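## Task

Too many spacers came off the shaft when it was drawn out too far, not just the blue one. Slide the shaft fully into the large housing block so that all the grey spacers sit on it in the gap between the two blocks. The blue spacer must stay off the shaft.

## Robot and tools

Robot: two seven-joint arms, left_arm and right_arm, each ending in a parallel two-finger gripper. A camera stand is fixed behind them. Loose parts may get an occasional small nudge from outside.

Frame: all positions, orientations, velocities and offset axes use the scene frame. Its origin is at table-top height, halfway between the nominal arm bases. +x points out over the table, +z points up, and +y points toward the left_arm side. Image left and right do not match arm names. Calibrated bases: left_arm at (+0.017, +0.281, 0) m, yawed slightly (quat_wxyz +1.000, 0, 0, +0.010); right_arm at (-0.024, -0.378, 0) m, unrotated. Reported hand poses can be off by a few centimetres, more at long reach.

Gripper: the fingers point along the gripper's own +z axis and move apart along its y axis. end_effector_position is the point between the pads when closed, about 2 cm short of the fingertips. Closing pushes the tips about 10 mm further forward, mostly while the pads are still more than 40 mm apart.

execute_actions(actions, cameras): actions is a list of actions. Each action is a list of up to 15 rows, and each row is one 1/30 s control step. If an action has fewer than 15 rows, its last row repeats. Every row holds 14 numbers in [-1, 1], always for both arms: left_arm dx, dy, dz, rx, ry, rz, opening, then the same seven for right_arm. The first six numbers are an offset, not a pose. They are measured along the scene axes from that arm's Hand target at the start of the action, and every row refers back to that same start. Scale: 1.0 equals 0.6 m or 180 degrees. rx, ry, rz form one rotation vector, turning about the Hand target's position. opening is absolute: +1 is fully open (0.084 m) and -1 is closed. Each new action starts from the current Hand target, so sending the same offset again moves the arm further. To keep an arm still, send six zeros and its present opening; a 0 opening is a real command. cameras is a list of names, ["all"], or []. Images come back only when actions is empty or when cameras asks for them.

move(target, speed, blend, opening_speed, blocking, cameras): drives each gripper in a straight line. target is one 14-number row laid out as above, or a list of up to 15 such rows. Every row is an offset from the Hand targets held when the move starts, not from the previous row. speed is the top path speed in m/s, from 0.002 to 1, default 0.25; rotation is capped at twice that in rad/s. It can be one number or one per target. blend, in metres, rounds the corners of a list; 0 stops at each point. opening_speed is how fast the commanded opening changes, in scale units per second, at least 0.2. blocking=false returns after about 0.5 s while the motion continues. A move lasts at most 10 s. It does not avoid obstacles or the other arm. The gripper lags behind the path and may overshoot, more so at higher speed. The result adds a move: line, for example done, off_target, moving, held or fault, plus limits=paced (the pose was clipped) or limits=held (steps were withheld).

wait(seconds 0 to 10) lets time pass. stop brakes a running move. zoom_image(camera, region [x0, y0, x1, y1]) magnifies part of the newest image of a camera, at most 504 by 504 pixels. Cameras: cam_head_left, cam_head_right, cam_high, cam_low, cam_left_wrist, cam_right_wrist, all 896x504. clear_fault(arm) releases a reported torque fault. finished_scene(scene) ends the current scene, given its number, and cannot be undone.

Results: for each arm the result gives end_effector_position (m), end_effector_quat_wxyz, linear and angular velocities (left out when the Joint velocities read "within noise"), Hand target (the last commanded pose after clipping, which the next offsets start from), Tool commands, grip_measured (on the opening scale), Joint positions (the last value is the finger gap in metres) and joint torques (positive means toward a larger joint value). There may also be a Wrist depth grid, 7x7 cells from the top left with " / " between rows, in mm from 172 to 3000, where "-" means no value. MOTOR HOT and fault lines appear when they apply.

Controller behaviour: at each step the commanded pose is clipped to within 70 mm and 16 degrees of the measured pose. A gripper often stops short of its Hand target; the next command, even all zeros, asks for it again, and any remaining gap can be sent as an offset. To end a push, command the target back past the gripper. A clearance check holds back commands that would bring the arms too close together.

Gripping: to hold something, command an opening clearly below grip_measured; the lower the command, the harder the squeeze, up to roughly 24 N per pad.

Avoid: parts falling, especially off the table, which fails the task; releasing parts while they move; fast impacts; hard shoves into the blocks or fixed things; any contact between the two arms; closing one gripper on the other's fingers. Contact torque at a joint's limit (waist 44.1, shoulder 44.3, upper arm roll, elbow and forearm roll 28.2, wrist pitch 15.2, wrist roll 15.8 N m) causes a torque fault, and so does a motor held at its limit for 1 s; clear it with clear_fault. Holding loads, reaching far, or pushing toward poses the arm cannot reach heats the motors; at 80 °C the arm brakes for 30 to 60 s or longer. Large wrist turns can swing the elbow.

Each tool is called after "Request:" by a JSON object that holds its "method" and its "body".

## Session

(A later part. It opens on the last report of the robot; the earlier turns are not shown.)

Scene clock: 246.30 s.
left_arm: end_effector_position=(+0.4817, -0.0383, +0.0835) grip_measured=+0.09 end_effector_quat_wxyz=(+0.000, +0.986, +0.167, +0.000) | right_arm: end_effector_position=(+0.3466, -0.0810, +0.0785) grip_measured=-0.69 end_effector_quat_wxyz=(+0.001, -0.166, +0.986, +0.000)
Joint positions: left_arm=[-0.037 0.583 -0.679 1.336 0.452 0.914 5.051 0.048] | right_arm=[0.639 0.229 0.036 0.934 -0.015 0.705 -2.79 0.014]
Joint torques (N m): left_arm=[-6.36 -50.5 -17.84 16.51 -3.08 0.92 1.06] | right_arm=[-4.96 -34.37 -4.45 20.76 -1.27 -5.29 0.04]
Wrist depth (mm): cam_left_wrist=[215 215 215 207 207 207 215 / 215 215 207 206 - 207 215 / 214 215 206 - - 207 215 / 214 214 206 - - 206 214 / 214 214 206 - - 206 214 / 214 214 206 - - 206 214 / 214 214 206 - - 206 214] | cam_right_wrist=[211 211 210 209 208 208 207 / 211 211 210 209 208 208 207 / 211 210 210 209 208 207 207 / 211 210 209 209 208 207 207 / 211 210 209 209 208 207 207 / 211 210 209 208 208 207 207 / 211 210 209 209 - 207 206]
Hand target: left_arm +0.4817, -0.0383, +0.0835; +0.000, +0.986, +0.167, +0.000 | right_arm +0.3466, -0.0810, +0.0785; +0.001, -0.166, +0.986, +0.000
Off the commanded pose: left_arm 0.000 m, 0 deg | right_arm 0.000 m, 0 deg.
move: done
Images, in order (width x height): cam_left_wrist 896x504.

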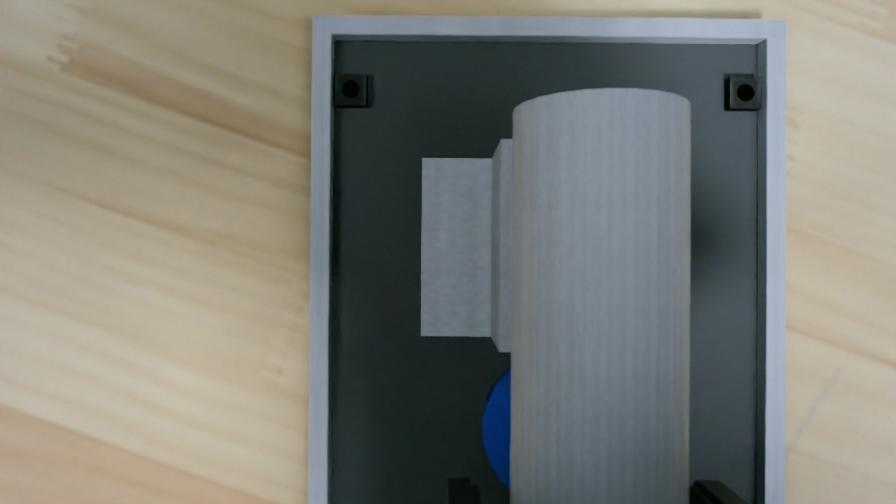

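Request:
{"method": "move", "body": {"target": [[0,0,0,0,0,0,-0.2,-0.0047,-0.0016,0,0,0,0,-0.9]], "speed": 0.02}}

Request:
{"method": "move", "body": {"target": [[0,0,-0.0048,0,0,0,-0.2,0,0,0,0,0,0,-0.9]], "speed": 0.01}}

Request:
{"method": "zoom_image", "body": {"camera": "cam_left_wrist", "region": [420, 380, 740, 503]}}

Scene clock: 247.90 s.
left_arm: end_effector_position=(+0.4815, -0.0384, +0.0835) grip_measured=+0.09 end_effector_quat_wxyz=(+0.000, +0.986, +0.166, +0.000) | right_arm: end_effector_position=(+0.3439, -0.0819, +0.0786) grip_measured=-0.69 end_effector_quat_wxyz=(+0.001, -0.166, +0.986, +0.000)
Joint positions: left_arm=[-0.037 0.583 -0.679 1.336 0.452 0.915 5.051 0.048] | right_arm=[0.64 0.221 0.037 0.923 -0.014 0.701 -2.788 0.014]
Joint torques (N m): left_arm=[-0.24 -45.49 -7.53 22 0.37 -5.65 0.44] | right_arm=[1.26 -32.32 -0.07 9.61 0.34 0.02 1.23]
Wrist depth (mm): cam_left_wrist=[215 215 215 207 207 207 215 / 214 214 207 - - 207 215 / 215 214 206 - - 206 215 / 214 214 206 - - 206 215 / 214 215 206 - - 206 214 / 214 214 206 - - 206 214 / 214 214 206 - - 206 214] | cam_right_wrist=[212 211 210 209 209 208 207 / 211 211 210 209 209 208 207 / 211 211 210 209 209 208 207 / 211 211 210 209 209 208 207 / 211 211 210 209 209 208 207 / 211 210 210 209 208 208 207 / 211 210 210 209 - 208 207]
Hand target: left_arm +0.4817, -0.0383, +0.0835; +0.000, +0.986, +0.167, +0.000 | right_arm +0.3438, -0.0820, +0.0785; +0.001, -0.166, +0.986, +0.000
Off the commanded pose: left_arm 0.000 m, 0 deg | right_arm 0.000 m, 0 deg.
move: done

Scene clock: 248.60 s.
left_arm: end_effector_position=(+0.4818, -0.0383, +0.0808) grip_measured=+0.09 end_effector_quat_wxyz=(+0.000, +0.986, +0.167, +0.000) | right_arm: end_effector_position=(+0.3437, -0.0820, +0.0785) grip_measured=-0.69 end_effector_quat_wxyz=(+0.001, -0.166, +0.986, +0.000)
Joint positions: left_arm=[-0.039 0.588 -0.676 1.335 0.456 0.909 5.048 0.048] | right_arm=[0.64 0.221 0.037 0.923 -0.014 0.702 -2.788 0.014]
Joint torques (N m): left_arm=[-4.3 -24.06 -5.14 9.55 0.55 -3.64 -0.94] | right_arm=[-0.44 -24.96 -1.76 11.3 0.76 -1.71 1.04]
Wrist depth (mm): cam_left_wrist=[213 212 205 205 205 205 214 / 212 213 204 - - 205 213 / 212 213 205 - - 205 213 / 212 212 204 - - 205 213 / 212 212 204 - - 205 213 / 212 212 204 - - 205 212 / 211 212 204 - - 204 212] | cam_right_wrist=[212 211 210 209 209 208 207 / 211 211 210 209 209 208 207 / 211 211 210 209 209 208 207 / 211 211 210 209 209 208 207 / 211 211 210 209 208 208 207 / 211 210 210 209 208 208 207 / 211 211 210 210 - 208 207]
Hand target: left_arm +0.4817, -0.0383, +0.0806; +0.000, +0.986, +0.167, +0.000 | right_arm +0.3438, -0.0820, +0.0785; +0.001, -0.166, +0.986, +0.000
Off the commanded pose: left_arm 0.000 m, 0 deg | right_arm 0.000 m, 0 deg.
move: done

Scaled by 1.575 from the camera's 896x504 image, which has a finer 1280x720 frame.
This view is cut from an older image: the scene may have changed since it was taken.

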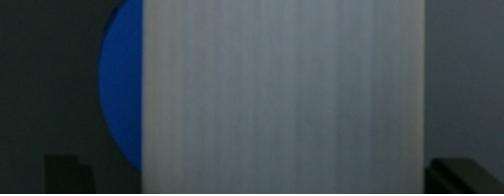

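Request:
{"method": "move", "body": {"target": [[0,0,0,0,0,0,0.3,0,0,0,0,0,0,-0.9]], "opening_speed": 0.4}}

Request:
{"method": "move", "body": {"target": [[0,0,0.2,0,0,0,0.3,0,0,0,0,0,0,-0.9]], "speed": 0.08, "cameras": ["cam_left_wrist","cam_right_wrist"]}}

Request:
{"method": "zoom_image", "body": {"camera": "cam_left_wrist", "region": [400, 300, 740, 503]}}

Scene clock: 250.40 s.
left_arm: end_effector_position=(+0.4817, -0.0383, +0.0806) grip_measured=+0.29 end_effector_quat_wxyz=(+0.000, +0.986, +0.167, +0.000) | right_arm: end_effector_position=(+0.3438, -0.0820, +0.0785) grip_measured=-0.69 end_effector_quat_wxyz=(+0.001, -0.166, +0.986, +0.000)
Joint positions: left_arm=[-0.039 0.588 -0.676 1.335 0.456 0.908 5.048 0.056] | right_arm=[0.64 0.221 0.037 0.923 -0.014 0.701 -2.788 0.014]
Joint torques (N m): left_arm=[1.64 -39.42 -5.9 17.19 -0.26 -2.03 -0.61] | right_arm=[-2.83 -24.45 -2.91 11.88 0.69 -1.12 0.57]
Wrist depth (mm): cam_left_wrist=[213 212 200 204 205 204 212 / 212 212 204 - - 204 212 / 212 212 204 - - 204 212 / 212 212 204 - - 204 212 / 212 212 204 - - 204 212 / 211 212 204 - - 204 212 / 211 211 203 - - 204 212] | cam_right_wrist=[211 211 210 209 209 208 207 / 211 211 210 209 209 208 207 / 211 211 210 210 209 208 207 / 211 211 210 209 209 208 207 / 211 211 210 209 208 208 207 / 211 211 210 209 209 208 207 / 211 210 210 209 - 208 207]
Hand target: left_arm +0.4817, -0.0383, +0.0806; +0.000, +0.986, +0.167, +0.000 | right_arm +0.3438, -0.0820, +0.0785; +0.001, -0.166, +0.986, +0.000
Off the commanded pose: left_arm 0.000 m, 0 deg | right_arm 0.000 m, 0 deg.
move: done

Scene clock: 252.30 s.
left_arm: end_effector_position=(+0.4817, -0.0383, +0.2006) grip_measured=+0.29 end_effector_quat_wxyz=(+0.000, +0.986, +0.167, +0.000) | right_arm: end_effector_position=(+0.3438, -0.0820, +0.0785) grip_measured=-0.69 end_effector_quat_wxyz=(+0.001, -0.166, +0.986, +0.000)
Joint positions: left_arm=[0.009 0.43 -0.761 1.473 0.318 1.172 5.137 0.056] | right_arm=[0.64 0.221 0.037 0.923 -0.014 0.701 -2.788 0.014]
Joint torques (N m): left_arm=[2.02 -35.86 -5.93 18.43 -0.59 -1.73 0.97] | right_arm=[-3.74 -26.8 -2.95 11.99 0.76 -0.71 0.37]
Wrist depth (mm): cam_left_wrist=[333 333 333 332 334 333 333 / 332 333 332 324 324 333 333 / 332 333 332 324 324 332 333 / 332 332 332 324 318 332 333 / 331 331 332 323 317 332 332 / 331 331 331 313 323 332 332 / 331 330 332 324 323 332 331] | cam_right_wrist=[212 211 210 209 209 208 207 / 212 211 210 209 209 208 207 / 211 211 210 209 209 208 207 / 211 211 210 209 209 208 207 / 211 210 210 209 209 208 207 / 211 210 210 209 208 208 207 / 211 211 210 209 - 208 207]
Hand target: left_arm +0.4817, -0.0383, +0.2006; +0.000, +0.986, +0.167, +0.000 | right_arm +0.3438, -0.0820, +0.0785; +0.001, -0.166, +0.986, +0.000
Off the commanded pose: left_arm 0.000 m, 0 deg | right_arm 0.000 m, 0 deg.
move: done
Images, in order (width x height): cam_left_wrist 896x504, cam_right_wrist 896x504.

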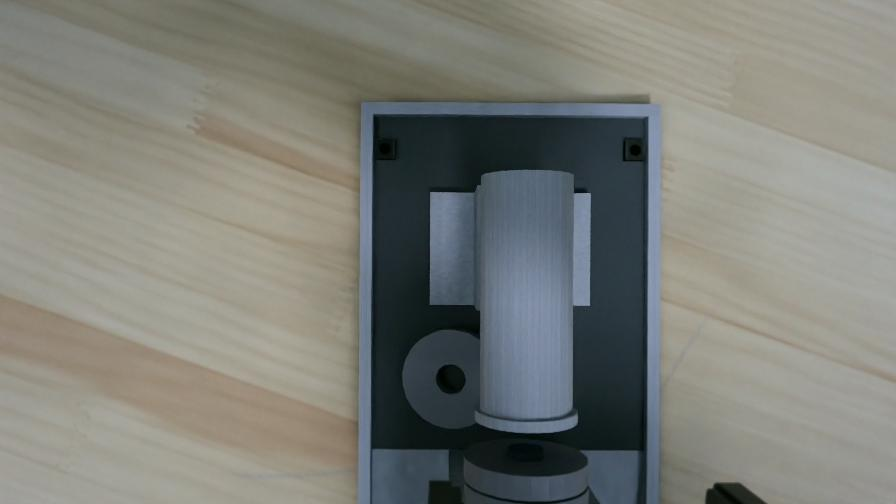

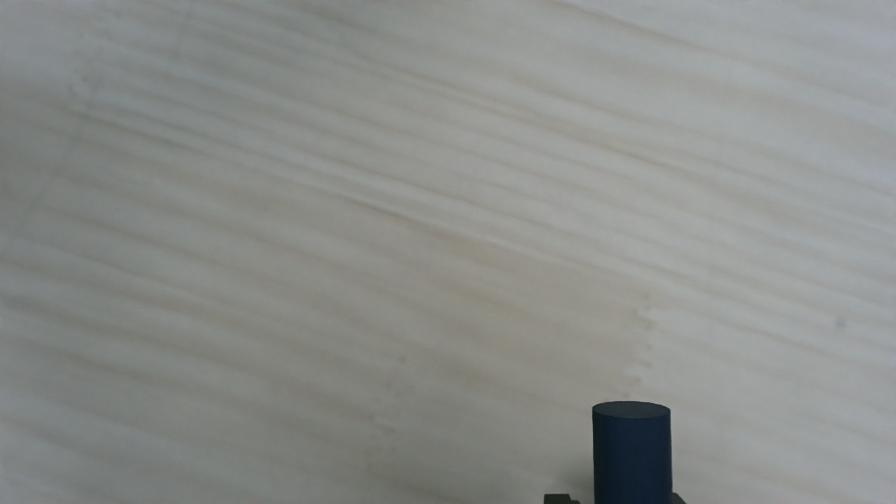

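Scaled by 1.482 from the camera's 896x504 image, which has a finer 1280x720 frame.

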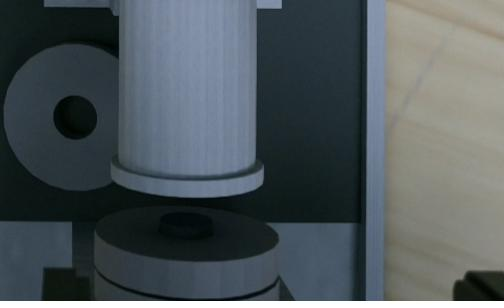

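Request:
{"method": "move", "body": {"target": [[-0.05,0.25,0.05,0,0,0,0.3,-0.0095,-0.0033,0,0,0,0,-0.9]], "speed": 0.1}}

Request:
{"method": "move", "body": {"target": [[0,0,0,0,0,0,0.3,0,0,0,0,0,0,0]], "opening_speed": 1}}

Request:
{"method": "move", "body": {"target": [[0,0,0,0,0,0,0.3,0,0,0.28,0,0,0,0]], "speed": 0.2}}

Scene clock: 255.30 s.
left_arm: end_effector_position=(+0.4517, +0.1117, +0.2306) grip_measured=+0.29 end_effector_quat_wxyz=(+0.000, +0.986, +0.167, +0.000) | right_arm: end_effector_position=(+0.3381, -0.0840, +0.0785) grip_measured=-0.69 end_effector_quat_wxyz=(+0.001, -0.166, +0.986, +0.000)
Joint positions: left_arm=[0.336 -0.02 -0.724 1.108 -0.014 1.123 5.587 0.056] | right_arm=[0.643 0.205 0.038 0.901 -0.014 0.695 -2.783 0.014]
Joint torques (N m): left_arm=[2.22 -22.73 0.84 15.72 -0.66 -3.01 0.86] | right_arm=[1.42 -28.52 -0.22 9.87 1.05 -1.5 1.07]
Wrist depth (mm): cam_left_wrist=[362 363 363 363 363 363 363 / 363 363 362 363 362 363 364 / 363 362 362 362 363 354 354 / 362 363 361 362 362 353 277 / 362 362 361 361 361 354 277 / 362 361 363 361 362 347 276 / 362 362 361 361 362 353 283] | cam_right_wrist=[212 211 210 209 209 208 207 / 211 211 210 209 209 208 207 / 212 211 210 209 209 208 207 / 211 211 210 209 208 208 207 / 211 210 210 209 208 208 207 / 211 211 210 209 209 208 207 / 211 210 210 209 - 208 207]
Hand target: left_arm +0.4517, +0.1117, +0.2306; +0.000, +0.986, +0.167, +0.000 | right_arm +0.3381, -0.0840, +0.0785; +0.001, -0.166, +0.986, +0.000
Off the commanded pose: left_arm 0.000 m, 0 deg | right_arm 0.000 m, 0 deg.
move: done

Scene clock: 256.50 s.
left_arm: end_effector_position=(+0.4517, +0.1117, +0.2306) grip_measured=+0.29 end_effector_quat_wxyz=(+0.000, +0.986, +0.167, +0.000) | right_arm: end_effector_position=(+0.3381, -0.0840, +0.0785) grip_measured=-0.01 end_effector_quat_wxyz=(+0.001, -0.166, +0.986, +0.000)
Joint positions: left_arm=[0.336 -0.02 -0.724 1.108 -0.014 1.123 5.587 0.056] | right_arm=[0.643 0.205 0.038 0.901 -0.014 0.695 -2.783 0.044]
Joint torques (N m): left_arm=[2.23 -23.11 0.94 15.67 -0.62 -3.22 0.9] | right_arm=[0.71 -24.06 0.21 11.32 0.37 -1.6 -0.11]
Wrist depth (mm): cam_left_wrist=[364 364 362 363 364 364 363 / 361 363 363 363 363 363 362 / 362 363 363 362 362 354 354 / 362 362 362 363 361 354 277 / 362 363 360 362 363 354 277 / 361 362 362 362 362 348 276 / 361 361 361 362 361 353 283] | cam_right_wrist=[212 211 210 209 209 208 207 / 211 211 210 209 208 208 207 / 212 211 210 209 209 208 207 / 211 211 210 209 209 208 207 / 211 211 210 209 208 208 207 / 211 211 210 209 208 208 207 / 211 210 210 209 - 208 207]
Hand target: left_arm +0.4517, +0.1117, +0.2306; +0.000, +0.986, +0.167, +0.000 | right_arm +0.3381, -0.0840, +0.0785; +0.001, -0.166, +0.986, +0.000
Off the commanded pose: left_arm 0.000 m, 0 deg | right_arm 0.000 m, 0 deg.
move: done

Scene clock: 257.87 s.
left_arm: end_effector_position=(+0.4517, +0.1117, +0.2306) grip_measured=+0.29 end_effector_quat_wxyz=(+0.000, +0.986, +0.167, +0.000) | right_arm: end_effector_position=(+0.3380, -0.0840, +0.2465) grip_measured=-0.01 end_effector_quat_wxyz=(+0.001, -0.166, +0.986, +0.000)
Joint positions: left_arm=[0.336 -0.02 -0.724 1.108 -0.014 1.123 5.587 0.056] | right_arm=[0.641 -0.027 0.04 1.14 0 1.166 -2.794 0.044]
Joint torques (N m): left_arm=[1.97 -23 0.95 15.67 -0.56 -3.16 0.87] | right_arm=[-2.7 -23.18 -1.64 14.78 1.05 -0.69 -0.57]
Wrist depth (mm): cam_left_wrist=[363 364 363 363 363 363 365 / 363 363 363 363 363 363 362 / 363 362 363 363 362 355 354 / 363 362 362 363 362 355 277 / 362 362 362 362 361 353 277 / 362 361 362 362 363 348 276 / 360 361 361 360 361 352 284] | cam_right_wrist=[380 379 378 376 375 374 372 / 380 379 378 377 375 374 372 / 380 379 378 376 375 374 373 / 380 379 378 376 375 374 372 / 380 379 377 376 374 373 373 / 380 379 378 377 375 373 373 / 379 378 377 376 374 374 373]
Hand target: left_arm +0.4517, +0.1117, +0.2306; +0.000, +0.986, +0.167, +0.000 | right_arm +0.3381, -0.0840, +0.2465; +0.001, -0.166, +0.986, +0.000
Off the commanded pose: left_arm 0.000 m, 0 deg | right_arm 0.000 m, 0 deg.
move: done

Request:
{"method": "move", "body": {"target": [[-0.0713,0.043,0.0,-0.221,0.107,0.477,0.3,0,0,0,0,0,0,0]], "speed": 0.3}}

Request:
{"method": "move", "body": {"target": [[0.045,-0.1,-0.12,0,0,0,0.3,0,0,0,0,0,0,0]], "speed": 0.15, "cameras": ["cam_left_wrist"]}}

Scene clock: 261.47 s.
left_arm: end_effector_position=(+0.4089, +0.1375, +0.2306) grip_measured=+0.29 end_effector_quat_wxyz=(+0.278, +0.546, +0.765, -0.198) | right_arm: end_effector_position=(+0.3381, -0.0840, +0.2465) grip_measured=-0.01 end_effector_quat_wxyz=(+0.001, -0.166, +0.986, +0.000)
Joint positions: left_arm=[0.442 -0.41 -0.486 0.63 -1.048 1.027 4.964 0.056] | right_arm=[0.641 -0.026 0.04 1.14 0 1.166 -2.794 0.044]
Joint torques (N m): left_arm=[-2.68 -14.45 3.72 15.16 -1.04 -2.11 -0.92] | right_arm=[-2.73 -20.79 -1.69 14.59 0.05 -0.75 -0.41]
Wrist depth (mm): cam_left_wrist=[296 297 296 297 297 297 296 / 316 316 316 317 316 317 317 / 347 346 347 347 346 346 348 / 374 375 374 374 374 373 374 / 417 417 418 394 394 397 417 / 458 458 458 367 422 445 458 / 526 506 525 351 357 489 526] | cam_right_wrist=[381 379 378 377 376 374 373 / 380 379 378 377 375 374 372 / 380 380 379 376 375 374 373 / 380 379 378 376 375 374 372 / 381 379 377 376 375 374 373 / 380 378 377 376 374 373 372 / 380 379 378 376 375 373 373]
Hand target: left_arm +0.4089, +0.1375, +0.2306; +0.278, +0.546, +0.765, -0.198 | right_arm +0.3381, -0.0840, +0.2465; +0.001, -0.166, +0.986, +0.000
Off the commanded pose: left_arm 0.000 m, 0 deg | right_arm 0.000 m, 0 deg.
move: done

Scene clock: 262.70 s.
left_arm: end_effector_position=(+0.4359, +0.0775, +0.1587) grip_measured=+0.29 end_effector_quat_wxyz=(+0.278, +0.546, +0.765, -0.198) | right_arm: end_effector_position=(+0.3381, -0.0840, +0.2465) grip_measured=-0.01 end_effector_quat_wxyz=(+0.001, -0.166, +0.986, +0.000)
Joint positions: left_arm=[0.378 -0.113 -0.674 0.667 -1.19 0.676 5.038 0.056] | right_arm=[0.641 -0.026 0.04 1.14 0 1.166 -2.794 0.044]
Joint torques (N m): left_arm=[-2.69 -13.28 0.37 17.37 -0.61 -2.06 0.89] | right_arm=[-2.95 -20.25 -1.56 14.62 0.14 -0.95 -0.3]
Wrist depth (mm): cam_left_wrist=[223 223 223 223 223 218 222 / 237 237 237 237 237 237 237 / 260 260 260 260 260 260 261 / 281 281 281 277 277 277 277 / 313 314 304 297 292 297 302 / 344 343 344 291 307 298 343 / 394 381 381 259 288 284 381] | cam_right_wrist=[381 379 378 377 375 374 373 / 380 379 378 376 375 374 373 / 379 379 377 377 375 374 373 / 380 378 378 377 375 374 372 / 381 379 378 376 375 373 372 / 380 378 378 376 375 374 372 / 379 379 378 376 374 373 372]
Hand target: left_arm +0.4359, +0.0775, +0.1586; +0.278, +0.546, +0.765, -0.198 | right_arm +0.3381, -0.0840, +0.2465; +0.001, -0.166, +0.986, +0.000
Off the commanded pose: left_arm 0.000 m, 0 deg | right_arm 0.000 m, 0 deg.
move: done
Images, in order (width x height): cam_left_wrist 896x504.

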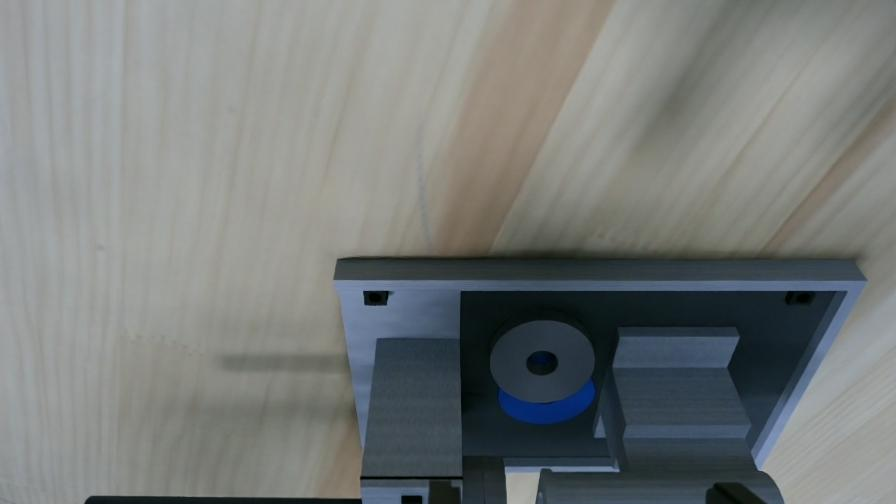

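Request:
{"method": "move", "body": {"target": [[-0.067,0.15,0.1,0,0,0,0.3,0.1365,-0.2767,0.006,0.174,0.358,-0.441,-1],[-0.067,0.15,0.1,0,0,0,0.3,0.284,-0.0933,-0.2775,0.174,0.358,-0.441,-1],[-0.067,0.15,0.1,0,0,0,0.3,0.2813,-0.0235,-0.3592,0.174,0.358,-0.441,-1]], "speed": [0.35,0.2,0.1]}}

Request:
{"method": "move", "body": {"target": [[0,0,0,0,0,0,0.3,-0.0298,0.086,0,0,0,0,-1],[0,0,0,0,0,0,0.3,-0.0331,0.096,0,0,0,0,-1]], "speed": [0.05,0.02], "cameras": ["cam_left_wrist","cam_right_wrist"]}}

Scene clock: 270.00 s.
left_arm: end_effector_position=(+0.3957, +0.1675, +0.2186) grip_measured=+0.29 end_effector_quat_wxyz=(+0.278, +0.546, +0.765, -0.198) | right_arm: end_effector_position=(+0.5068, -0.0979, +0.0313) grip_measured=-1.00 end_effector_quat_wxyz=(-0.438, +0.489, +0.686, +0.312)
Joint positions: left_arm=[0.482 -0.433 -0.437 0.579 -1.031 1.067 5.041 0.056] | right_arm=[0.245 0.964 -0.169 1.688 1.243 1.464 -2.446 0]
Joint torques (N m): left_arm=[2.18 -14.21 3.56 15.1 0.32 -0.64 0.79] | right_arm=[0.56 -20.2 -6.6 7.5 -0.65 -3.48 -0.18]
Wrist depth (mm): cam_left_wrist=[284 284 284 278 284 284 284 / 303 304 302 303 303 303 303 / 332 333 324 332 332 332 332 / 359 359 358 358 359 358 358 / 400 389 399 389 388 389 389 / 439 439 439 416 412 426 437 / 502 486 485 370 397 473 504] | cam_right_wrist=[549 1160 1130 1107 1818 1706 1582 / 571 613 681 665 648 635 623 / 461 498 179 - - - - / - - - - - - - / 300 - - - 262 190 176 / 254 242 - 214 206 192 174 / 213 211 - 189 189 187 179]
Hand target: left_arm +0.3957, +0.1675, +0.2186; +0.278, +0.546, +0.765, -0.198 | right_arm +0.5068, -0.0981, +0.0310; -0.438, +0.489, +0.686, +0.312
Off the commanded pose: left_arm 0.000 m, 0 deg | right_arm 0.000 m, 0 deg.
move: done

Scene clock: 271.93 s.
left_arm: end_effector_position=(+0.3957, +0.1675, +0.2186) grip_measured=+0.29 end_effector_quat_wxyz=(+0.278, +0.546, +0.765, -0.198) | right_arm: end_effector_position=(+0.4870, -0.0405, +0.0310) grip_measured=-1.00 end_effector_quat_wxyz=(-0.438, +0.489, +0.686, +0.312)
Joint positions: left_arm=[0.482 -0.433 -0.437 0.579 -1.031 1.067 5.041 0.056] | right_arm=[0.33 0.933 -0.131 1.63 1.296 1.369 -2.433 0]
Joint torques (N m): left_arm=[2.04 -14.07 3.5 15.41 0.29 -0.72 0.91] | right_arm=[7.02 -36.69 2.74 7.93 1.93 -0.31 0.65]
Wrist depth (mm): cam_left_wrist=[283 285 284 278 284 284 284 / 303 303 303 303 302 302 303 / 333 332 325 334 332 332 333 / 357 358 357 358 358 358 358 / 400 389 401 389 383 389 388 / 437 439 438 415 408 426 441 / 502 485 486 368 396 471 505] | cam_right_wrist=[499 2038 1119 1862 1758 1649 1543 / 515 681 669 589 637 624 613 / 455 449 440 435 428 422 417 / 361 - - - 367 363 358 / - - - - - - - / - - - - - - - / - - - - - 177 -]
Hand target: left_arm +0.3957, +0.1675, +0.2186; +0.278, +0.546, +0.765, -0.198 | right_arm +0.4870, -0.0405, +0.0310; -0.438, +0.489, +0.686, +0.312
Off the commanded pose: left_arm 0.000 m, 0 deg | right_arm 0.000 m, 0 deg.
move: done
Images, in order (width x height): cam_left_wrist 896x504, cam_right_wrist 896x504.

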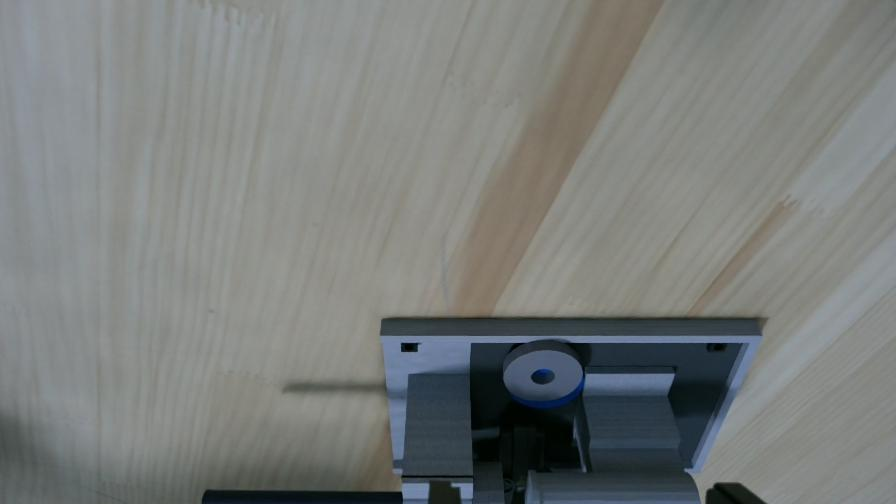

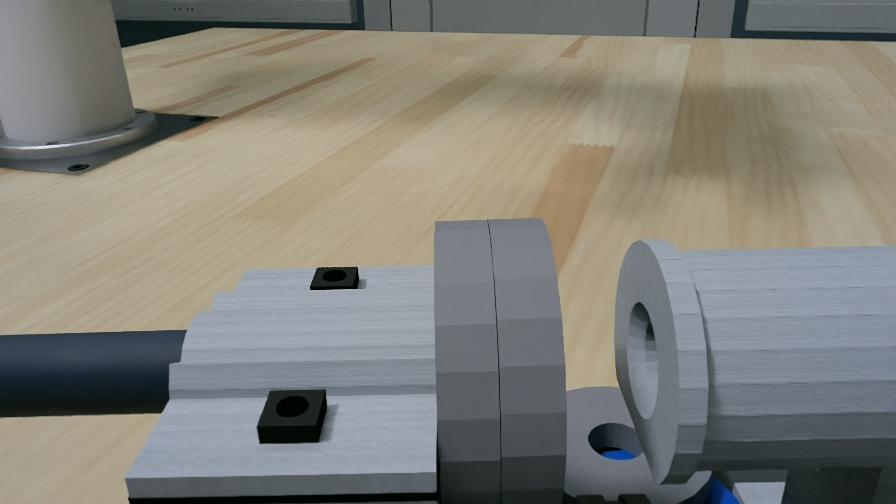

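Request:
{"method": "move", "body": {"target": [[0,0,0,0,0,0,0.3,0.035,-0.1,0.01,0,0,0,-1],[0.1282,-0.2632,-0.2,0.105,0.0363,0,0.3,0.03,-0.3,0.2,0,0,0,-1]], "speed": [0.1,0.2], "cameras": ["cam_left_wrist"]}}

Scene clock: 275.13 s.
left_arm: end_effector_position=(+0.4726, +0.0096, +0.0986) grip_measured=+0.29 end_effector_quat_wxyz=(+0.141, +0.572, +0.802, -0.101) | right_arm: end_effector_position=(+0.5050, -0.2205, +0.1510) grip_measured=-1.00 end_effector_quat_wxyz=(-0.438, +0.489, +0.686, +0.312)
Joint positions: left_arm=[0.176 0.303 -0.687 0.911 -0.134 0.429 4.051 0.056] | right_arm=[0.096 0.729 -0.274 1.628 1.1 1.718 -2.396 0]
Joint torques (N m): left_arm=[-2.51 -23.39 -2.67 16.95 0.79 -2.03 -0.81] | right_arm=[-2.26 -38.73 -4.2 12.79 0.46 0.83 0.82]
Wrist depth (mm): cam_left_wrist=[189 189 190 190 190 190 188 / 196 195 196 195 196 196 196 / 204 204 204 204 204 204 205 / 211 211 211 211 211 211 212 / 221 221 212 212 199 213 210 / 229 229 220 220 206 216 218 / 240 237 197 228 222 216 226] | cam_right_wrist=[2235 664 2213 - 323 1813 1745 / 2264 696 1215 - 326 345 1776 / 829 727 800 351 344 357 755 / 652 646 640 631 621 574 607 / 541 535 530 526 516 512 508 / 458 416 324 317 307 309 379 / 384 382 378 320 361 338 343]
Hand target: left_arm +0.4726, +0.0096, +0.0986; +0.141, +0.572, +0.802, -0.101 | right_arm +0.5050, -0.2205, +0.1510; -0.438, +0.489, +0.686, +0.312
Off the commanded pose: left_arm 0.000 m, 0 deg | right_arm 0.000 m, 0 deg.
move: done
Images, in order (width x height): cam_left_wrist 896x504.

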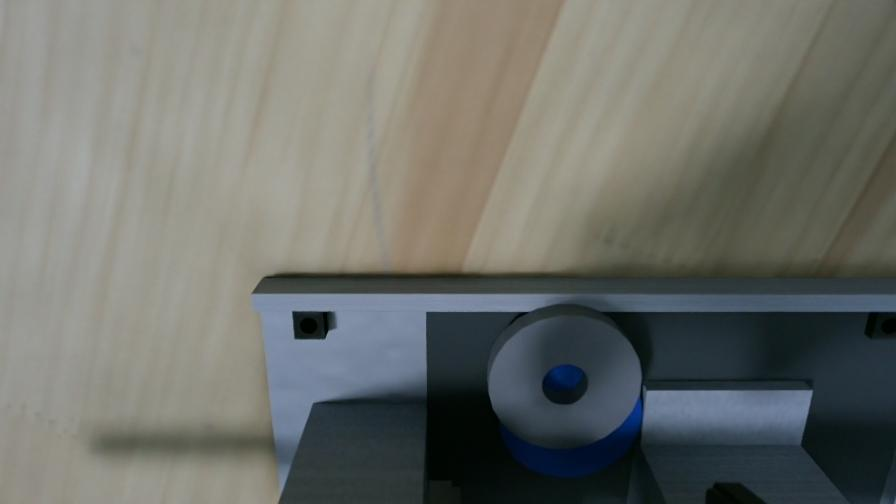

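Request:
{"method": "move", "body": {"target": [[0.0027,0.0203,-0.1093,0,0,0,0.3,0,0,0,0,0,0,-1]], "speed": 0.05, "cameras": ["cam_left_wrist"]}}

Request:
{"method": "move", "body": {"target": [[0,0,0,0,0,0,-0.1,0,0,0,0,0,0,-1]], "opening_speed": 0.6}}

Scene clock: 277.27 s.
left_arm: end_effector_position=(+0.4742, +0.0218, +0.0331) grip_measured=+0.29 end_effector_quat_wxyz=(+0.141, +0.572, +0.802, -0.101) | right_arm: end_effector_position=(+0.5050, -0.2205, +0.1510) grip_measured=-1.00 end_effector_quat_wxyz=(-0.438, +0.489, +0.686, +0.312)
Joint positions: left_arm=[0.12 0.461 -0.593 0.884 -0.044 0.263 4.048 0.056] | right_arm=[0.096 0.729 -0.274 1.628 1.1 1.718 -2.396 0]
Joint torques (N m): left_arm=[-2.57 -27.16 -3.91 14.88 0.9 -3.47 -0.45] | right_arm=[-2.57 -38.79 -4.21 12.74 0.48 0.91 0.83]
Wrist depth (mm): cam_left_wrist=[- - - - - - - / - - - - - - - / - - - - - - - / - - - - - - - / - - - - - - - / - - - - - - - / - - - - - - -] | cam_right_wrist=[2228 662 2178 2138 348 1847 1754 / 2271 694 1211 1071 359 1011 1776 / 824 725 799 793 361 707 756 / 654 646 639 633 364 385 610 / 540 534 529 524 515 386 508 / 458 416 324 317 307 308 378 / 384 382 378 320 361 339 342]
Hand target: left_arm +0.4743, +0.0218, +0.0331; +0.141, +0.572, +0.802, -0.101 | right_arm +0.5050, -0.2205, +0.1510; -0.438, +0.489, +0.686, +0.312
Off the commanded pose: left_arm 0.000 m, 0 deg | right_arm 0.000 m, 0 deg.
move: done
Images, in order (width x height): cam_left_wrist 896x504.

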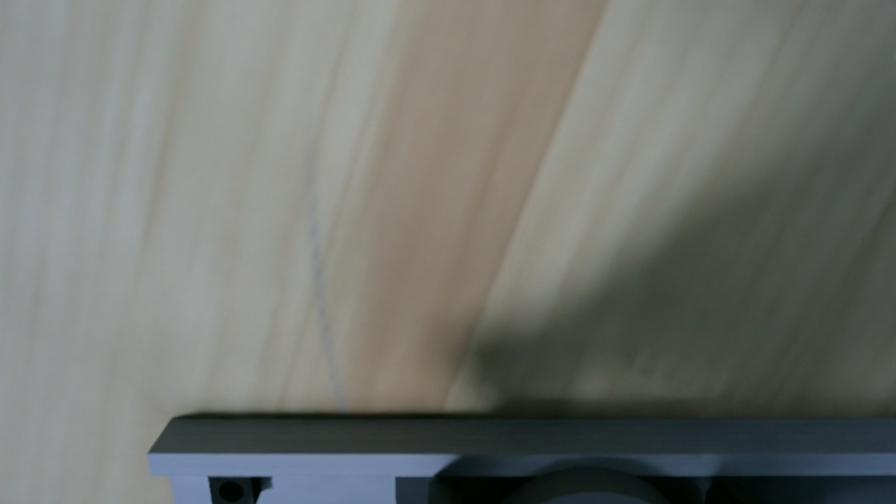

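Scene clock: 278.13 s.
left_arm: end_effector_position=(+0.4743, +0.0218, +0.0331) grip_measured=+0.08 end_effector_quat_wxyz=(+0.141, +0.572, +0.802, -0.101) | right_arm: end_effector_position=(+0.5050, -0.2205, +0.1510) grip_measured=-1.00 end_effector_quat_wxyz=(-0.438, +0.489, +0.686, +0.312)
Joint positions: left_arm=[0.12 0.461 -0.593 0.884 -0.044 0.263 4.048 0.048] | right_arm=[0.096 0.729 -0.274 1.628 1.1 1.718 -2.396 0]
Joint torques (N m): left_arm=[-2.56 -27.12 -3.89 11.96 0.13 -2.57 -0.8] | right_arm=[-2.44 -38.76 -4.13 12.9 0.56 0.91 0.8]
Wrist depth (mm): cam_left_wrist=[- - - - - - - / - - - - - - - / - - - - - - - / - - - - - - - / - - - - - - - / - - - - - - - / - - - - - - -] | cam_right_wrist=[2228 664 2199 2125 348 1828 1758 / 2249 694 1211 1067 358 1010 1767 / 830 726 799 793 361 705 752 / 654 645 641 592 364 385 608 / 538 535 529 524 381 384 507 / 458 416 324 317 307 309 378 / 384 381 378 320 362 338 342]
Hand target: left_arm +0.4743, +0.0218, +0.0331; +0.141, +0.572, +0.802, -0.101 | right_arm +0.5050, -0.2205, +0.1510; -0.438, +0.489, +0.686, +0.312
Off the commanded pose: left_arm 0.000 m, 0 deg | right_arm 0.000 m, 0 deg.
move: done

Request:
{"method": "move", "body": {"target": [[-0.006,0.016,0.06,0,0,0,-0.25,0,0,0,0,0,0,-1],[-0.04,0.12,0.14,0,0,0,-0.25,0,0,0,0,0,0,-1]], "speed": [0.04,0.08], "cameras": ["cam_right_wrist","cam_left_wrist"]}}

Request:
{"method": "zoom_image", "body": {"camera": "cam_right_wrist", "region": [340, 100, 800, 503]}}

Scene clock: 281.07 s.
left_arm: end_effector_position=(+0.4502, +0.0938, +0.1170) grip_measured=+0.08 end_effector_quat_wxyz=(+0.141, +0.572, +0.802, -0.101) | right_arm: end_effector_position=(+0.5050, -0.2205, +0.1510) grip_measured=-1.00 end_effector_quat_wxyz=(-0.438, +0.489, +0.686, +0.312)
Joint positions: left_arm=[0.433 0.07 -0.79 0.753 -0.452 0.53 4.422 0.048] | right_arm=[0.096 0.729 -0.274 1.628 1.1 1.718 -2.396 0]
Joint torques (N m): left_arm=[2.11 -22.18 -1.51 13.53 -0.4 -1.78 0.61] | right_arm=[-2.75 -38.65 -4.02 12.65 0.56 0.78 0.72]
Wrist depth (mm): cam_left_wrist=[207 207 207 207 207 208 207 / 214 214 214 214 214 214 215 / 222 223 224 223 223 223 223 / 230 230 231 230 231 231 231 / 241 241 241 241 239 241 242 / 250 251 251 250 251 250 251 / 262 263 259 257 257 256 257] | cam_right_wrist=[2228 663 2199 - 395 1833 1736 / 2271 694 1217 956 400 1013 1776 / 828 725 797 793 432 767 755 / 655 646 639 627 586 614 608 / 540 534 530 526 518 514 508 / 457 417 324 317 307 308 377 / 383 381 378 320 361 339 343]
Hand target: left_arm +0.4503, +0.0938, +0.1171; +0.141, +0.572, +0.802, -0.101 | right_arm +0.5050, -0.2205, +0.1510; -0.438, +0.489, +0.686, +0.312
Off the commanded pose: left_arm 0.000 m, 0 deg | right_arm 0.000 m, 0 deg.
move: done
Images, in order (width x height): cam_left_wrist 896x504, cam_right_wrist 896x504.

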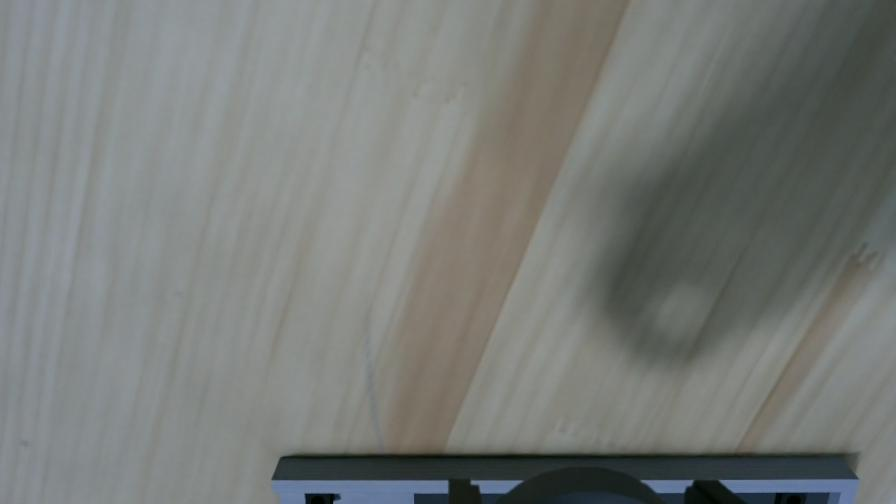

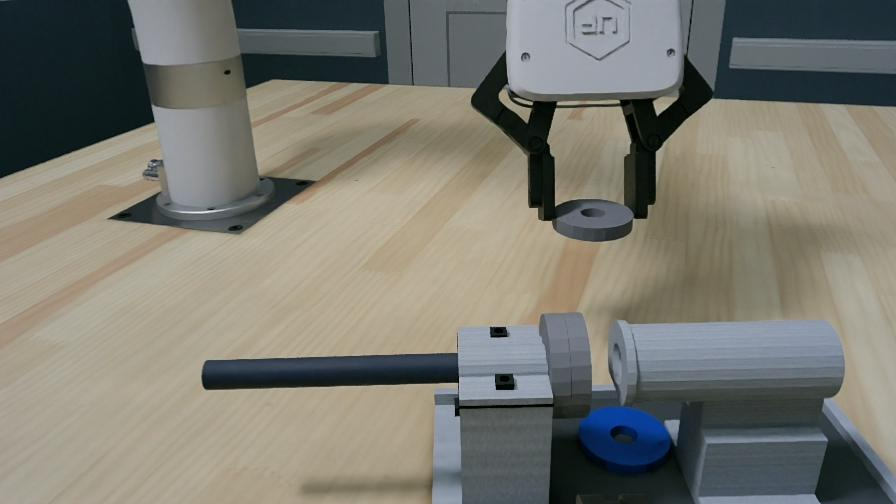

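Scaled by 1.096 from the camera's 896x504 image, which has a finer 1280x720 frame.

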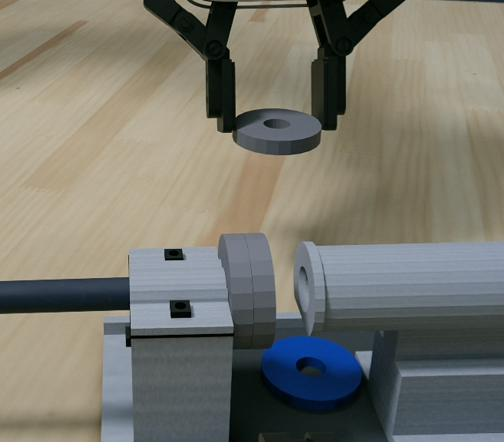

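Request:
{"method": "move", "body": {"target": [[-0.07,0.06,0.04,0,0,0.2,-0.25,0,0,0,0,0,0,-1],[-0.1505,0.127,0.0,0,0,0.394,-0.25,0,0,0,0,0,0,-1],[-0.1505,0.127,-0.14,0,0,0.394,-0.25,0,0,0,0,0,0,-1]], "speed": [0.3,0.3,0.08], "blend": [0.03,0,0]}}

Scene clock: 287.27 s.
left_arm: end_effector_position=(+0.3599, +0.1700, +0.0332) grip_measured=+0.08 end_effector_quat_wxyz=(+0.173, +0.001, +0.985, +0.000) | right_arm: end_effector_position=(+0.5050, -0.2205, +0.1510) grip_measured=-1.00 end_effector_quat_wxyz=(-0.438, +0.489, +0.686, +0.312)
Joint positions: left_arm=[1.137 -0.145 -1.646 0.243 -0.305 -0.077 2.938 0.048] | right_arm=[0.096 0.729 -0.274 1.628 1.1 1.718 -2.396 0]
Joint torques (N m): left_arm=[1.91 -0.05 0.82 8.06 0.56 -3.94 -0.89] | right_arm=[-2.53 -38.81 -4 12.66 0.78 0.75 0.53]
Wrist depth (mm): cam_left_wrist=[- - - - - - - / - - - - - - - / - - - - - - - / - - - - - - - / - - - - - - - / - - - - - - - / - - - - - - -] | cam_right_wrist=[2228 655 497 1985 1974 1862 1754 / 2279 696 1098 491 1050 1151 1795 / 828 727 800 500 780 765 752 / 655 646 639 577 623 615 609 / 540 533 529 526 520 512 507 / 458 417 324 317 307 309 378 / 384 382 379 320 362 338 343]
Hand target: left_arm +0.3600, +0.1700, +0.0331; +0.173, +0.001, +0.985, +0.000 | right_arm +0.5050, -0.2205, +0.1510; -0.438, +0.489, +0.686, +0.312
Off the commanded pose: left_arm 0.000 m, 0 deg | right_arm 0.000 m, 0 deg.
move: done

Request:
{"method": "move", "body": {"target": [[0,0,-0.0215,0,0,0,-0.25,0,0,0,0,0,0,-1]], "speed": 0.03}}

Request:
{"method": "move", "body": {"target": [[0,0,0,0,0,0,0.4,0,0,0,0,0,0,-1]], "opening_speed": 0.5}}

Request:
{"method": "move", "body": {"target": [[0,0,0.2,0,0,0,0.4,0,0,0,0,0,0,-1]], "speed": 0.12, "cameras": ["cam_left_wrist"]}}

Scene clock: 289.00 s.
left_arm: end_effector_position=(+0.3606, +0.1696, +0.0208) grip_measured=+0.09 end_effector_quat_wxyz=(+0.175, +0.001, +0.985, +0.000) | right_arm: end_effector_position=(+0.5050, -0.2205, +0.1510) grip_measured=-1.00 end_effector_quat_wxyz=(-0.438, +0.489, +0.686, +0.312)
Joint positions: left_arm=[1.56 -0.154 -2.024 0.242 -0.127 -0.142 2.8 0.048] | right_arm=[0.096 0.729 -0.274 1.628 1.1 1.718 -2.396 0]
Joint torques (N m): left_arm=[2.8 -6.69 -4.11 -11.02 1.78 12.54 -0.92] | right_arm=[-2.25 -38.54 -3.89 12.63 0.91 0.78 0.68]
Wrist depth (mm): cam_left_wrist=[- - - - - - - / - - - - - - - / - - - - - - - / - - - - - - - / - - - - - - - / - - - - - - - / - - - - - - -] | cam_right_wrist=[2235 653 498 1991 1974 1862 1745 / 2257 696 1096 498 1048 1151 1790 / 828 726 801 499 780 766 756 / 654 645 639 575 622 616 608 / 540 535 530 527 519 513 506 / 458 417 324 317 307 309 378 / 384 381 379 321 362 339 342]
Hand target: left_arm +0.3600, +0.1700, +0.0202; +0.173, +0.001, +0.985, +0.000 | right_arm +0.5050, -0.2205, +0.1510; -0.438, +0.489, +0.686, +0.312
Off the commanded pose: left_arm 0.001 m, 0 deg | right_arm 0.000 m, 0 deg.
move: done

Scene clock: 290.57 s.
left_arm: end_effector_position=(+0.3597, +0.1700, +0.0202) grip_measured=+0.39 end_effector_quat_wxyz=(+0.173, +0.001, +0.985, +0.000) | right_arm: end_effector_position=(+0.5050, -0.2205, +0.1510) grip_measured=-1.00 end_effector_quat_wxyz=(-0.438, +0.489, +0.686, +0.312)
Joint positions: left_arm=[1.56 -0.154 -2.025 0.242 -0.127 -0.138 2.8 0.061] | right_arm=[0.096 0.729 -0.274 1.628 1.1 1.718 -2.396 0]
Joint torques (N m): left_arm=[-2.47 11.2 -1.65 2.9 1.27 1.73 -0.49] | right_arm=[-2.56 -38.37 -4 12.39 1.09 0.81 0.66]
Wrist depth (mm): cam_left_wrist=[- - - - - - - / - - - - - - - / - - - - - - - / - - - - - - - / - - - - - - - / - - - - - - - / - - - - - - -] | cam_right_wrist=[2235 654 499 1979 1974 1872 1758 / 2257 696 1093 501 1051 1153 1772 / 826 727 798 498 778 766 754 / 655 646 638 584 620 614 609 / 540 533 529 525 519 513 507 / 458 417 324 317 307 309 377 / 383 382 379 320 361 339 343]
Hand target: left_arm +0.3599, +0.1700, +0.0203; +0.173, +0.000, +0.985, +0.000 | right_arm +0.5050, -0.2205, +0.1510; -0.438, +0.489, +0.686, +0.312
Off the commanded pose: left_arm 0.000 m, 0 deg | right_arm 0.000 m, 0 deg.
move: done

Scene clock: 293.77 s.
left_arm: end_effector_position=(+0.3599, +0.1700, +0.1403) grip_measured=+0.39 end_effector_quat_wxyz=(+0.173, +0.001, +0.985, +0.000) | right_arm: end_effector_position=(+0.5050, -0.2205, +0.1510) grip_measured=-1.00 end_effector_quat_wxyz=(-0.438, +0.489, +0.686, +0.312)
Joint positions: left_arm=[1.223 0.231 -1.879 0.762 -2.422 -0.663 5.132 0.061] | right_arm=[0.096 0.729 -0.274 1.628 1.1 1.718 -2.396 0]
Joint torques (N m): left_arm=[-2.67 -2.42 -2.19 15.11 -0.1 -2.69 0.92] | right_arm=[-2.52 -39.03 -3.91 12.28 1.14 0.68 0.54]
Wrist depth (mm): cam_left_wrist=[228 228 228 229 228 229 229 / 235 236 235 235 236 237 237 / 246 246 246 246 244 247 247 / 255 254 255 255 255 256 256 / 263 266 267 264 264 267 267 / 267 273 277 278 277 277 277 / 272 284 288 288 288 288 292] | cam_right_wrist=[2242 665 2235 486 1962 1847 1745 / 2264 693 1088 532 1043 1149 1767 / 830 725 799 791 778 768 752 / 654 646 638 629 622 616 609 / 540 533 530 526 518 512 507 / 459 417 324 317 308 309 378 / 384 381 378 320 362 338 342]
Hand target: left_arm +0.3599, +0.1700, +0.1403; +0.173, +0.000, +0.985, +0.000 | right_arm +0.5050, -0.2205, +0.1510; -0.438, +0.489, +0.686, +0.312
Off the commanded pose: left_arm 0.000 m, 0 deg | right_arm 0.000 m, 0 deg.
move: done; limits=paced
Images, in order (width x height): cam_left_wrist 896x504.

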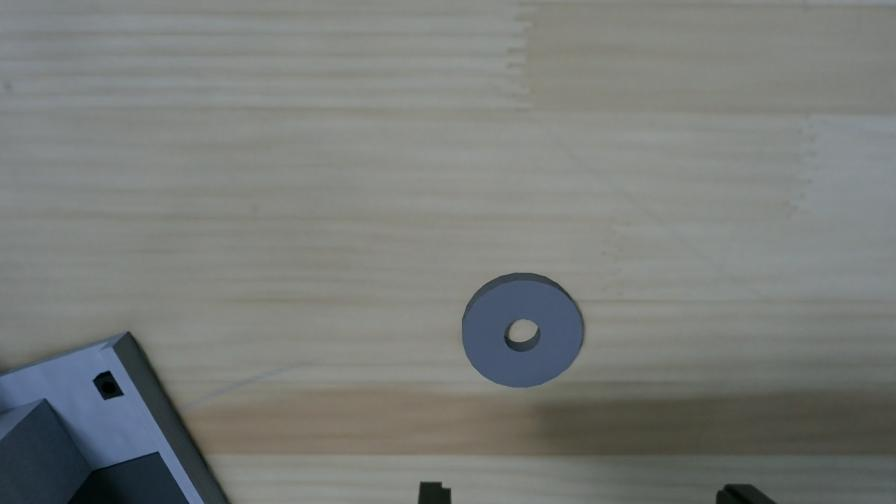

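Request:
{"method": "move", "body": {"target": [[0,0.15,0.2,0,0,0,0.4,0,0,0,0,0,0,-1]], "speed": 0.25}}

Scene clock: 296.00 s.
left_arm: end_effector_position=(+0.3599, +0.2600, +0.2603) grip_measured=+0.39 end_effector_quat_wxyz=(+0.173, +0.001, +0.985, +0.000) | right_arm: end_effector_position=(+0.5050, -0.2205, +0.1510) grip_measured=-1.00 end_effector_quat_wxyz=(-0.438, +0.489, +0.686, +0.312)
Joint positions: left_arm=[1.571 0.649 -2.206 0.901 -2.334 -1.137 5.344 0.061] | right_arm=[0.096 0.729 -0.274 1.628 1.1 1.718 -2.396 0]
Joint torques (N m): left_arm=[2.03 -1.16 -7.85 14.75 -0.3 -2.39 0.95] | right_arm=[-2.15 -38.47 -3.59 12.61 1.05 0.81 0.48]
Wrist depth (mm): cam_left_wrist=[343 343 343 343 344 344 345 / 353 354 354 353 354 356 355 / 368 370 365 370 372 370 372 / 377 382 378 383 383 384 383 / 388 396 401 401 402 402 402 / 403 415 415 417 417 418 418 / 416 427 432 432 431 434 440] | cam_right_wrist=[2235 667 2206 2074 1957 1857 1767 / 2264 696 1215 1186 1046 1151 1772 / 828 725 802 789 778 766 755 / 654 645 639 630 623 616 608 / 540 533 529 526 518 512 507 / 458 417 324 317 308 309 377 / 383 381 378 321 362 339 342]
Hand target: left_arm +0.3599, +0.2600, +0.2603; +0.173, +0.000, +0.985, +0.000 | right_arm +0.5050, -0.2205, +0.1510; -0.438, +0.489, +0.686, +0.312
Off the commanded pose: left_arm 0.000 m, 0 deg | right_arm 0.000 m, 0 deg.
move: done

Request:
{"method": "move", "body": {"target": [[0,0,0,0.1615,-0.1833,-0.0535,0.4,0,0,0,0,0,0,-1],[0,0,0.05,0.323,-0.3665,-0.107,0.4,0,0,0,0,0,0,-1]], "speed": 0.5}}

Scene clock: 299.63 s.
left_arm: end_effector_position=(+0.3599, +0.2599, +0.2903) grip_measured=+0.39 end_effector_quat_wxyz=(+0.633, +0.228, +0.606, +0.424) | right_arm: end_effector_position=(+0.5050, -0.2205, +0.1510) grip_measured=-1.00 end_effector_quat_wxyz=(-0.438, +0.489, +0.686, +0.312)
Joint positions: left_arm=[1.746 -0.448 -2.355 0.007 -0.886 -1.696 3.646 0.061] | right_arm=[0.096 0.729 -0.274 1.628 1.1 1.718 -2.396 0]
Joint torques (N m): left_arm=[-2.71 10.28 3.27 -1.04 0.15 -2.62 -0.79] | right_arm=[-2.44 -38.25 -3.59 12.39 1.25 0.76 0.67]
Wrist depth (mm): cam_left_wrist=[401 582 1332 1408 1493 1571 1690 / 453 1248 1320 1397 1480 1557 1686 / 526 1230 1292 1372 1458 1546 1642 / 620 1207 1276 1366 1428 1526 1619 / 1139 1205 1278 1350 1414 1499 1615 / 1138 1186 1260 1325 1400 1474 1574 / 1128 1188 1244 1315 1391 1468 1539] | cam_right_wrist=[2249 525 2178 2062 1985 1872 1758 / 2286 691 1094 1192 1051 1153 1772 / 827 725 799 791 777 765 752 / 655 646 640 629 623 615 609 / 540 536 530 526 517 513 507 / 458 416 324 317 308 309 377 / 384 381 379 320 361 338 342]
Hand target: left_arm +0.3599, +0.2600, +0.2903; +0.633, +0.228, +0.606, +0.424 | right_arm +0.5050, -0.2205, +0.1510; -0.438, +0.489, +0.686, +0.312
Off the commanded pose: left_arm 0.000 m, 0 deg | right_arm 0.000 m, 0 deg.
joint sent to its limit (left arm) — joint 6 (wrist pitch), lower limit. The joint targets still meet the commanded pose.
move: done

Request:
{"method": "move", "body": {"target": [[0.1,0,0,-0.063,0.268,0,0.4,0,0,0,0,0,0,-1],[0.2,0,-0.1,-0.126,0.537,0,0.4,0,0,0,0,0,0,-1]], "speed": 0.4}}

Scene clock: 303.70 s.
left_arm: end_effector_position=(+0.4799, +0.2600, +0.2303) grip_measured=+0.39 end_effector_quat_wxyz=(+0.000, +0.352, +0.936, +0.000) | right_arm: end_effector_position=(+0.5050, -0.2205, +0.1510) grip_measured=-1.00 end_effector_quat_wxyz=(-0.438, +0.489, +0.686, +0.312)
Joint positions: left_arm=[0.646 0.948 -1.47 1.722 -2.202 -1.578 6.28 0.061] | right_arm=[0.096 0.729 -0.274 1.628 1.1 1.718 -2.396 0]
Joint torques (N m): left_arm=[-2.79 -30.16 -11.86 9.95 0.55 -3.25 0.86] | right_arm=[-2.34 -38.8 -3.62 12.39 1.56 0.62 0.63]
Wrist depth (mm): cam_left_wrist=[360 360 361 362 362 363 363 / 359 361 362 362 362 363 363 / 359 360 361 362 362 363 364 / 359 360 360 361 362 362 363 / 359 360 360 361 363 362 362 / 359 361 361 361 361 362 363 / 358 360 361 361 362 364 363] | cam_right_wrist=[2213 664 2192 2087 1974 1852 1749 / 2264 694 1217 1186 1050 1155 1763 / 827 725 802 793 778 767 755 / 654 644 640 629 622 614 610 / 540 534 530 526 518 513 507 / 459 417 324 317 307 309 378 / 384 381 378 320 361 339 343]
Hand target: left_arm +0.4799, +0.2600, +0.2303; +0.000, +0.352, +0.936, +0.000 | right_arm +0.5050, -0.2205, +0.1510; -0.438, +0.489, +0.686, +0.312
Off the commanded pose: left_arm 0.000 m, 0 deg | right_arm 0.000 m, 0 deg.
joint sent to its limit (left arm) — joint 7 (wrist roll), upper limit. The joint targets still meet the commanded pose.
move: done

Request:
{"method": "move", "body": {"target": [[0.03,0.15,-0.2,0,0,0.3,0.4,0,0,0,0,0,0,-1],[0.05,0.2,-0.27,0,0,0.9,0.4,0,0,0,0,0,0,-1]], "speed": 0.6}}

Request:
{"method": "move", "body": {"target": [[0,0,0,0,0,0.8,0.4,0,0,0,0,0,0,-1]], "speed": 0.6}}

Scene clock: 307.40 s.
left_arm: end_effector_position=(+0.5099, +0.3800, +0.0683) grip_measured=+0.39 end_effector_quat_wxyz=(+0.000, +0.869, -0.494, +0.000) | right_arm: end_effector_position=(+0.5050, -0.2205, +0.1510) grip_measured=-1.00 end_effector_quat_wxyz=(-0.438, +0.489, +0.686, +0.312)
Joint positions: left_arm=[0.595 0.918 -0.776 1.767 -2.473 -1.117 3.92 0.061] | right_arm=[0.096 0.729 -0.274 1.628 1.1 1.718 -2.396 0]
Joint torques (N m): left_arm=[-2.72 -44.72 -6.95 9.47 -0.2 -1.56 -0.85] | right_arm=[-2.48 -38.23 -3.66 12.26 1.31 0.78 0.62]
Wrist depth (mm): cam_left_wrist=[200 200 200 200 200 200 200 / 200 200 200 200 200 200 200 / 200 200 200 200 200 200 200 / 200 200 200 200 199 199 199 / 200 199 199 199 199 199 199 / 199 199 199 199 199 199 199 / 199 199 199 199 199 199 199] | cam_right_wrist=[2213 665 2185 2074 1968 611 1749 / 2279 696 1217 1190 1042 656 1763 / 827 727 797 792 778 766 755 / 653 647 637 629 621 613 609 / 541 535 529 526 518 514 508 / 458 417 324 317 307 309 378 / 384 381 378 320 362 339 343]
Hand target: left_arm +0.5099, +0.3800, +0.0683; +0.000, +0.869, -0.494, +0.000 | right_arm +0.5050, -0.2205, +0.1510; -0.438, +0.489, +0.686, +0.312
Off the commanded pose: left_arm 0.000 m, 0 deg | right_arm 0.000 m, 0 deg.
move: done

Scene clock: 310.20 s.
left_arm: end_effector_position=(+0.5099, +0.3799, +0.0683) grip_measured=+0.39 end_effector_quat_wxyz=(+0.000, +0.739, +0.674, +0.000) | right_arm: end_effector_position=(+0.5050, -0.2205, +0.1510) grip_measured=-1.00 end_effector_quat_wxyz=(-0.438, +0.489, +0.686, +0.312)
Joint positions: left_arm=[0.276 0.804 -0.178 1.813 -2.991 -1.023 1.755 0.061] | right_arm=[0.096 0.729 -0.274 1.628 1.1 1.718 -2.396 0]
Joint torques (N m): left_arm=[-2.55 -47.23 -1.27 11.67 0.19 -1.8 -0.7] | right_arm=[-2.12 -38.57 -3.54 12.08 1.34 0.6 0.57]
Wrist depth (mm): cam_left_wrist=[199 199 199 200 200 200 201 / 199 199 199 199 200 200 201 / 198 199 199 199 200 200 200 / 198 198 199 199 199 200 200 / 198 198 199 199 199 200 200 / 198 198 199 199 199 200 200 / 198 198 198 198 199 199 200] | cam_right_wrist=[2235 664 2213 2074 1968 604 1767 / 2271 694 1211 1190 1040 668 1776 / 827 725 797 788 779 765 755 / 655 645 639 629 622 614 608 / 541 535 529 527 519 513 507 / 459 416 324 317 307 309 378 / 384 382 378 320 362 339 343]
Hand target: left_arm +0.5099, +0.3800, +0.0683; -0.001, +0.739, +0.674, +0.000 | right_arm +0.5050, -0.2205, +0.1510; -0.438, +0.489, +0.686, +0.312
Off the commanded pose: left_arm 0.000 m, 0 deg | right_arm 0.000 m, 0 deg.
move: done

Request:
{"method": "move", "body": {"target": [[-0.1,-0.05,0.22,0.013,-0.14,0,0.4,0,0,0,0,0,0,-1]], "speed": 0.4}}

Scene clock: 311.87 s.
left_arm: end_effector_position=(+0.4499, +0.3499, +0.2003) grip_measured=+0.39 end_effector_quat_wxyz=(+0.131, +0.721, +0.658, +0.175) | right_arm: end_effector_position=(+0.5050, -0.2205, +0.1510) grip_measured=-1.00 end_effector_quat_wxyz=(-0.438, +0.489, +0.686, +0.312)
Joint positions: left_arm=[0.394 0.035 -0.231 1.099 -3.194 -0.627 1.883 0.061] | right_arm=[0.096 0.729 -0.274 1.628 1.1 1.718 -2.396 0]
Joint torques (N m): left_arm=[2.06 -27.87 0.56 13.03 -1.01 -0.31 0.98] | right_arm=[-2.43 -38.5 -3.29 12.14 1.66 0.82 0.58]
Wrist depth (mm): cam_left_wrist=[276 298 326 358 395 448 509 / 273 295 323 355 391 442 503 / 271 292 320 350 386 438 498 / 269 289 317 347 381 433 489 / 267 287 313 344 378 425 482 / 264 284 311 340 374 421 476 / 263 282 308 337 371 417 470] | cam_right_wrist=[2228 665 2220 2062 1962 1862 1754 / 2257 695 1211 1184 1051 1153 1776 / 827 725 799 791 783 763 756 / 656 646 638 628 624 613 610 / 540 535 530 526 518 513 508 / 459 416 324 317 307 309 378 / 384 382 379 320 361 339 343]
Hand target: left_arm +0.4499, +0.3500, +0.2003; +0.132, +0.721, +0.658, +0.175 | right_arm +0.5050, -0.2205, +0.1510; -0.438, +0.489, +0.686, +0.312
Off the commanded pose: left_arm 0.000 m, 0 deg | right_arm 0.000 m, 0 deg.
move: done


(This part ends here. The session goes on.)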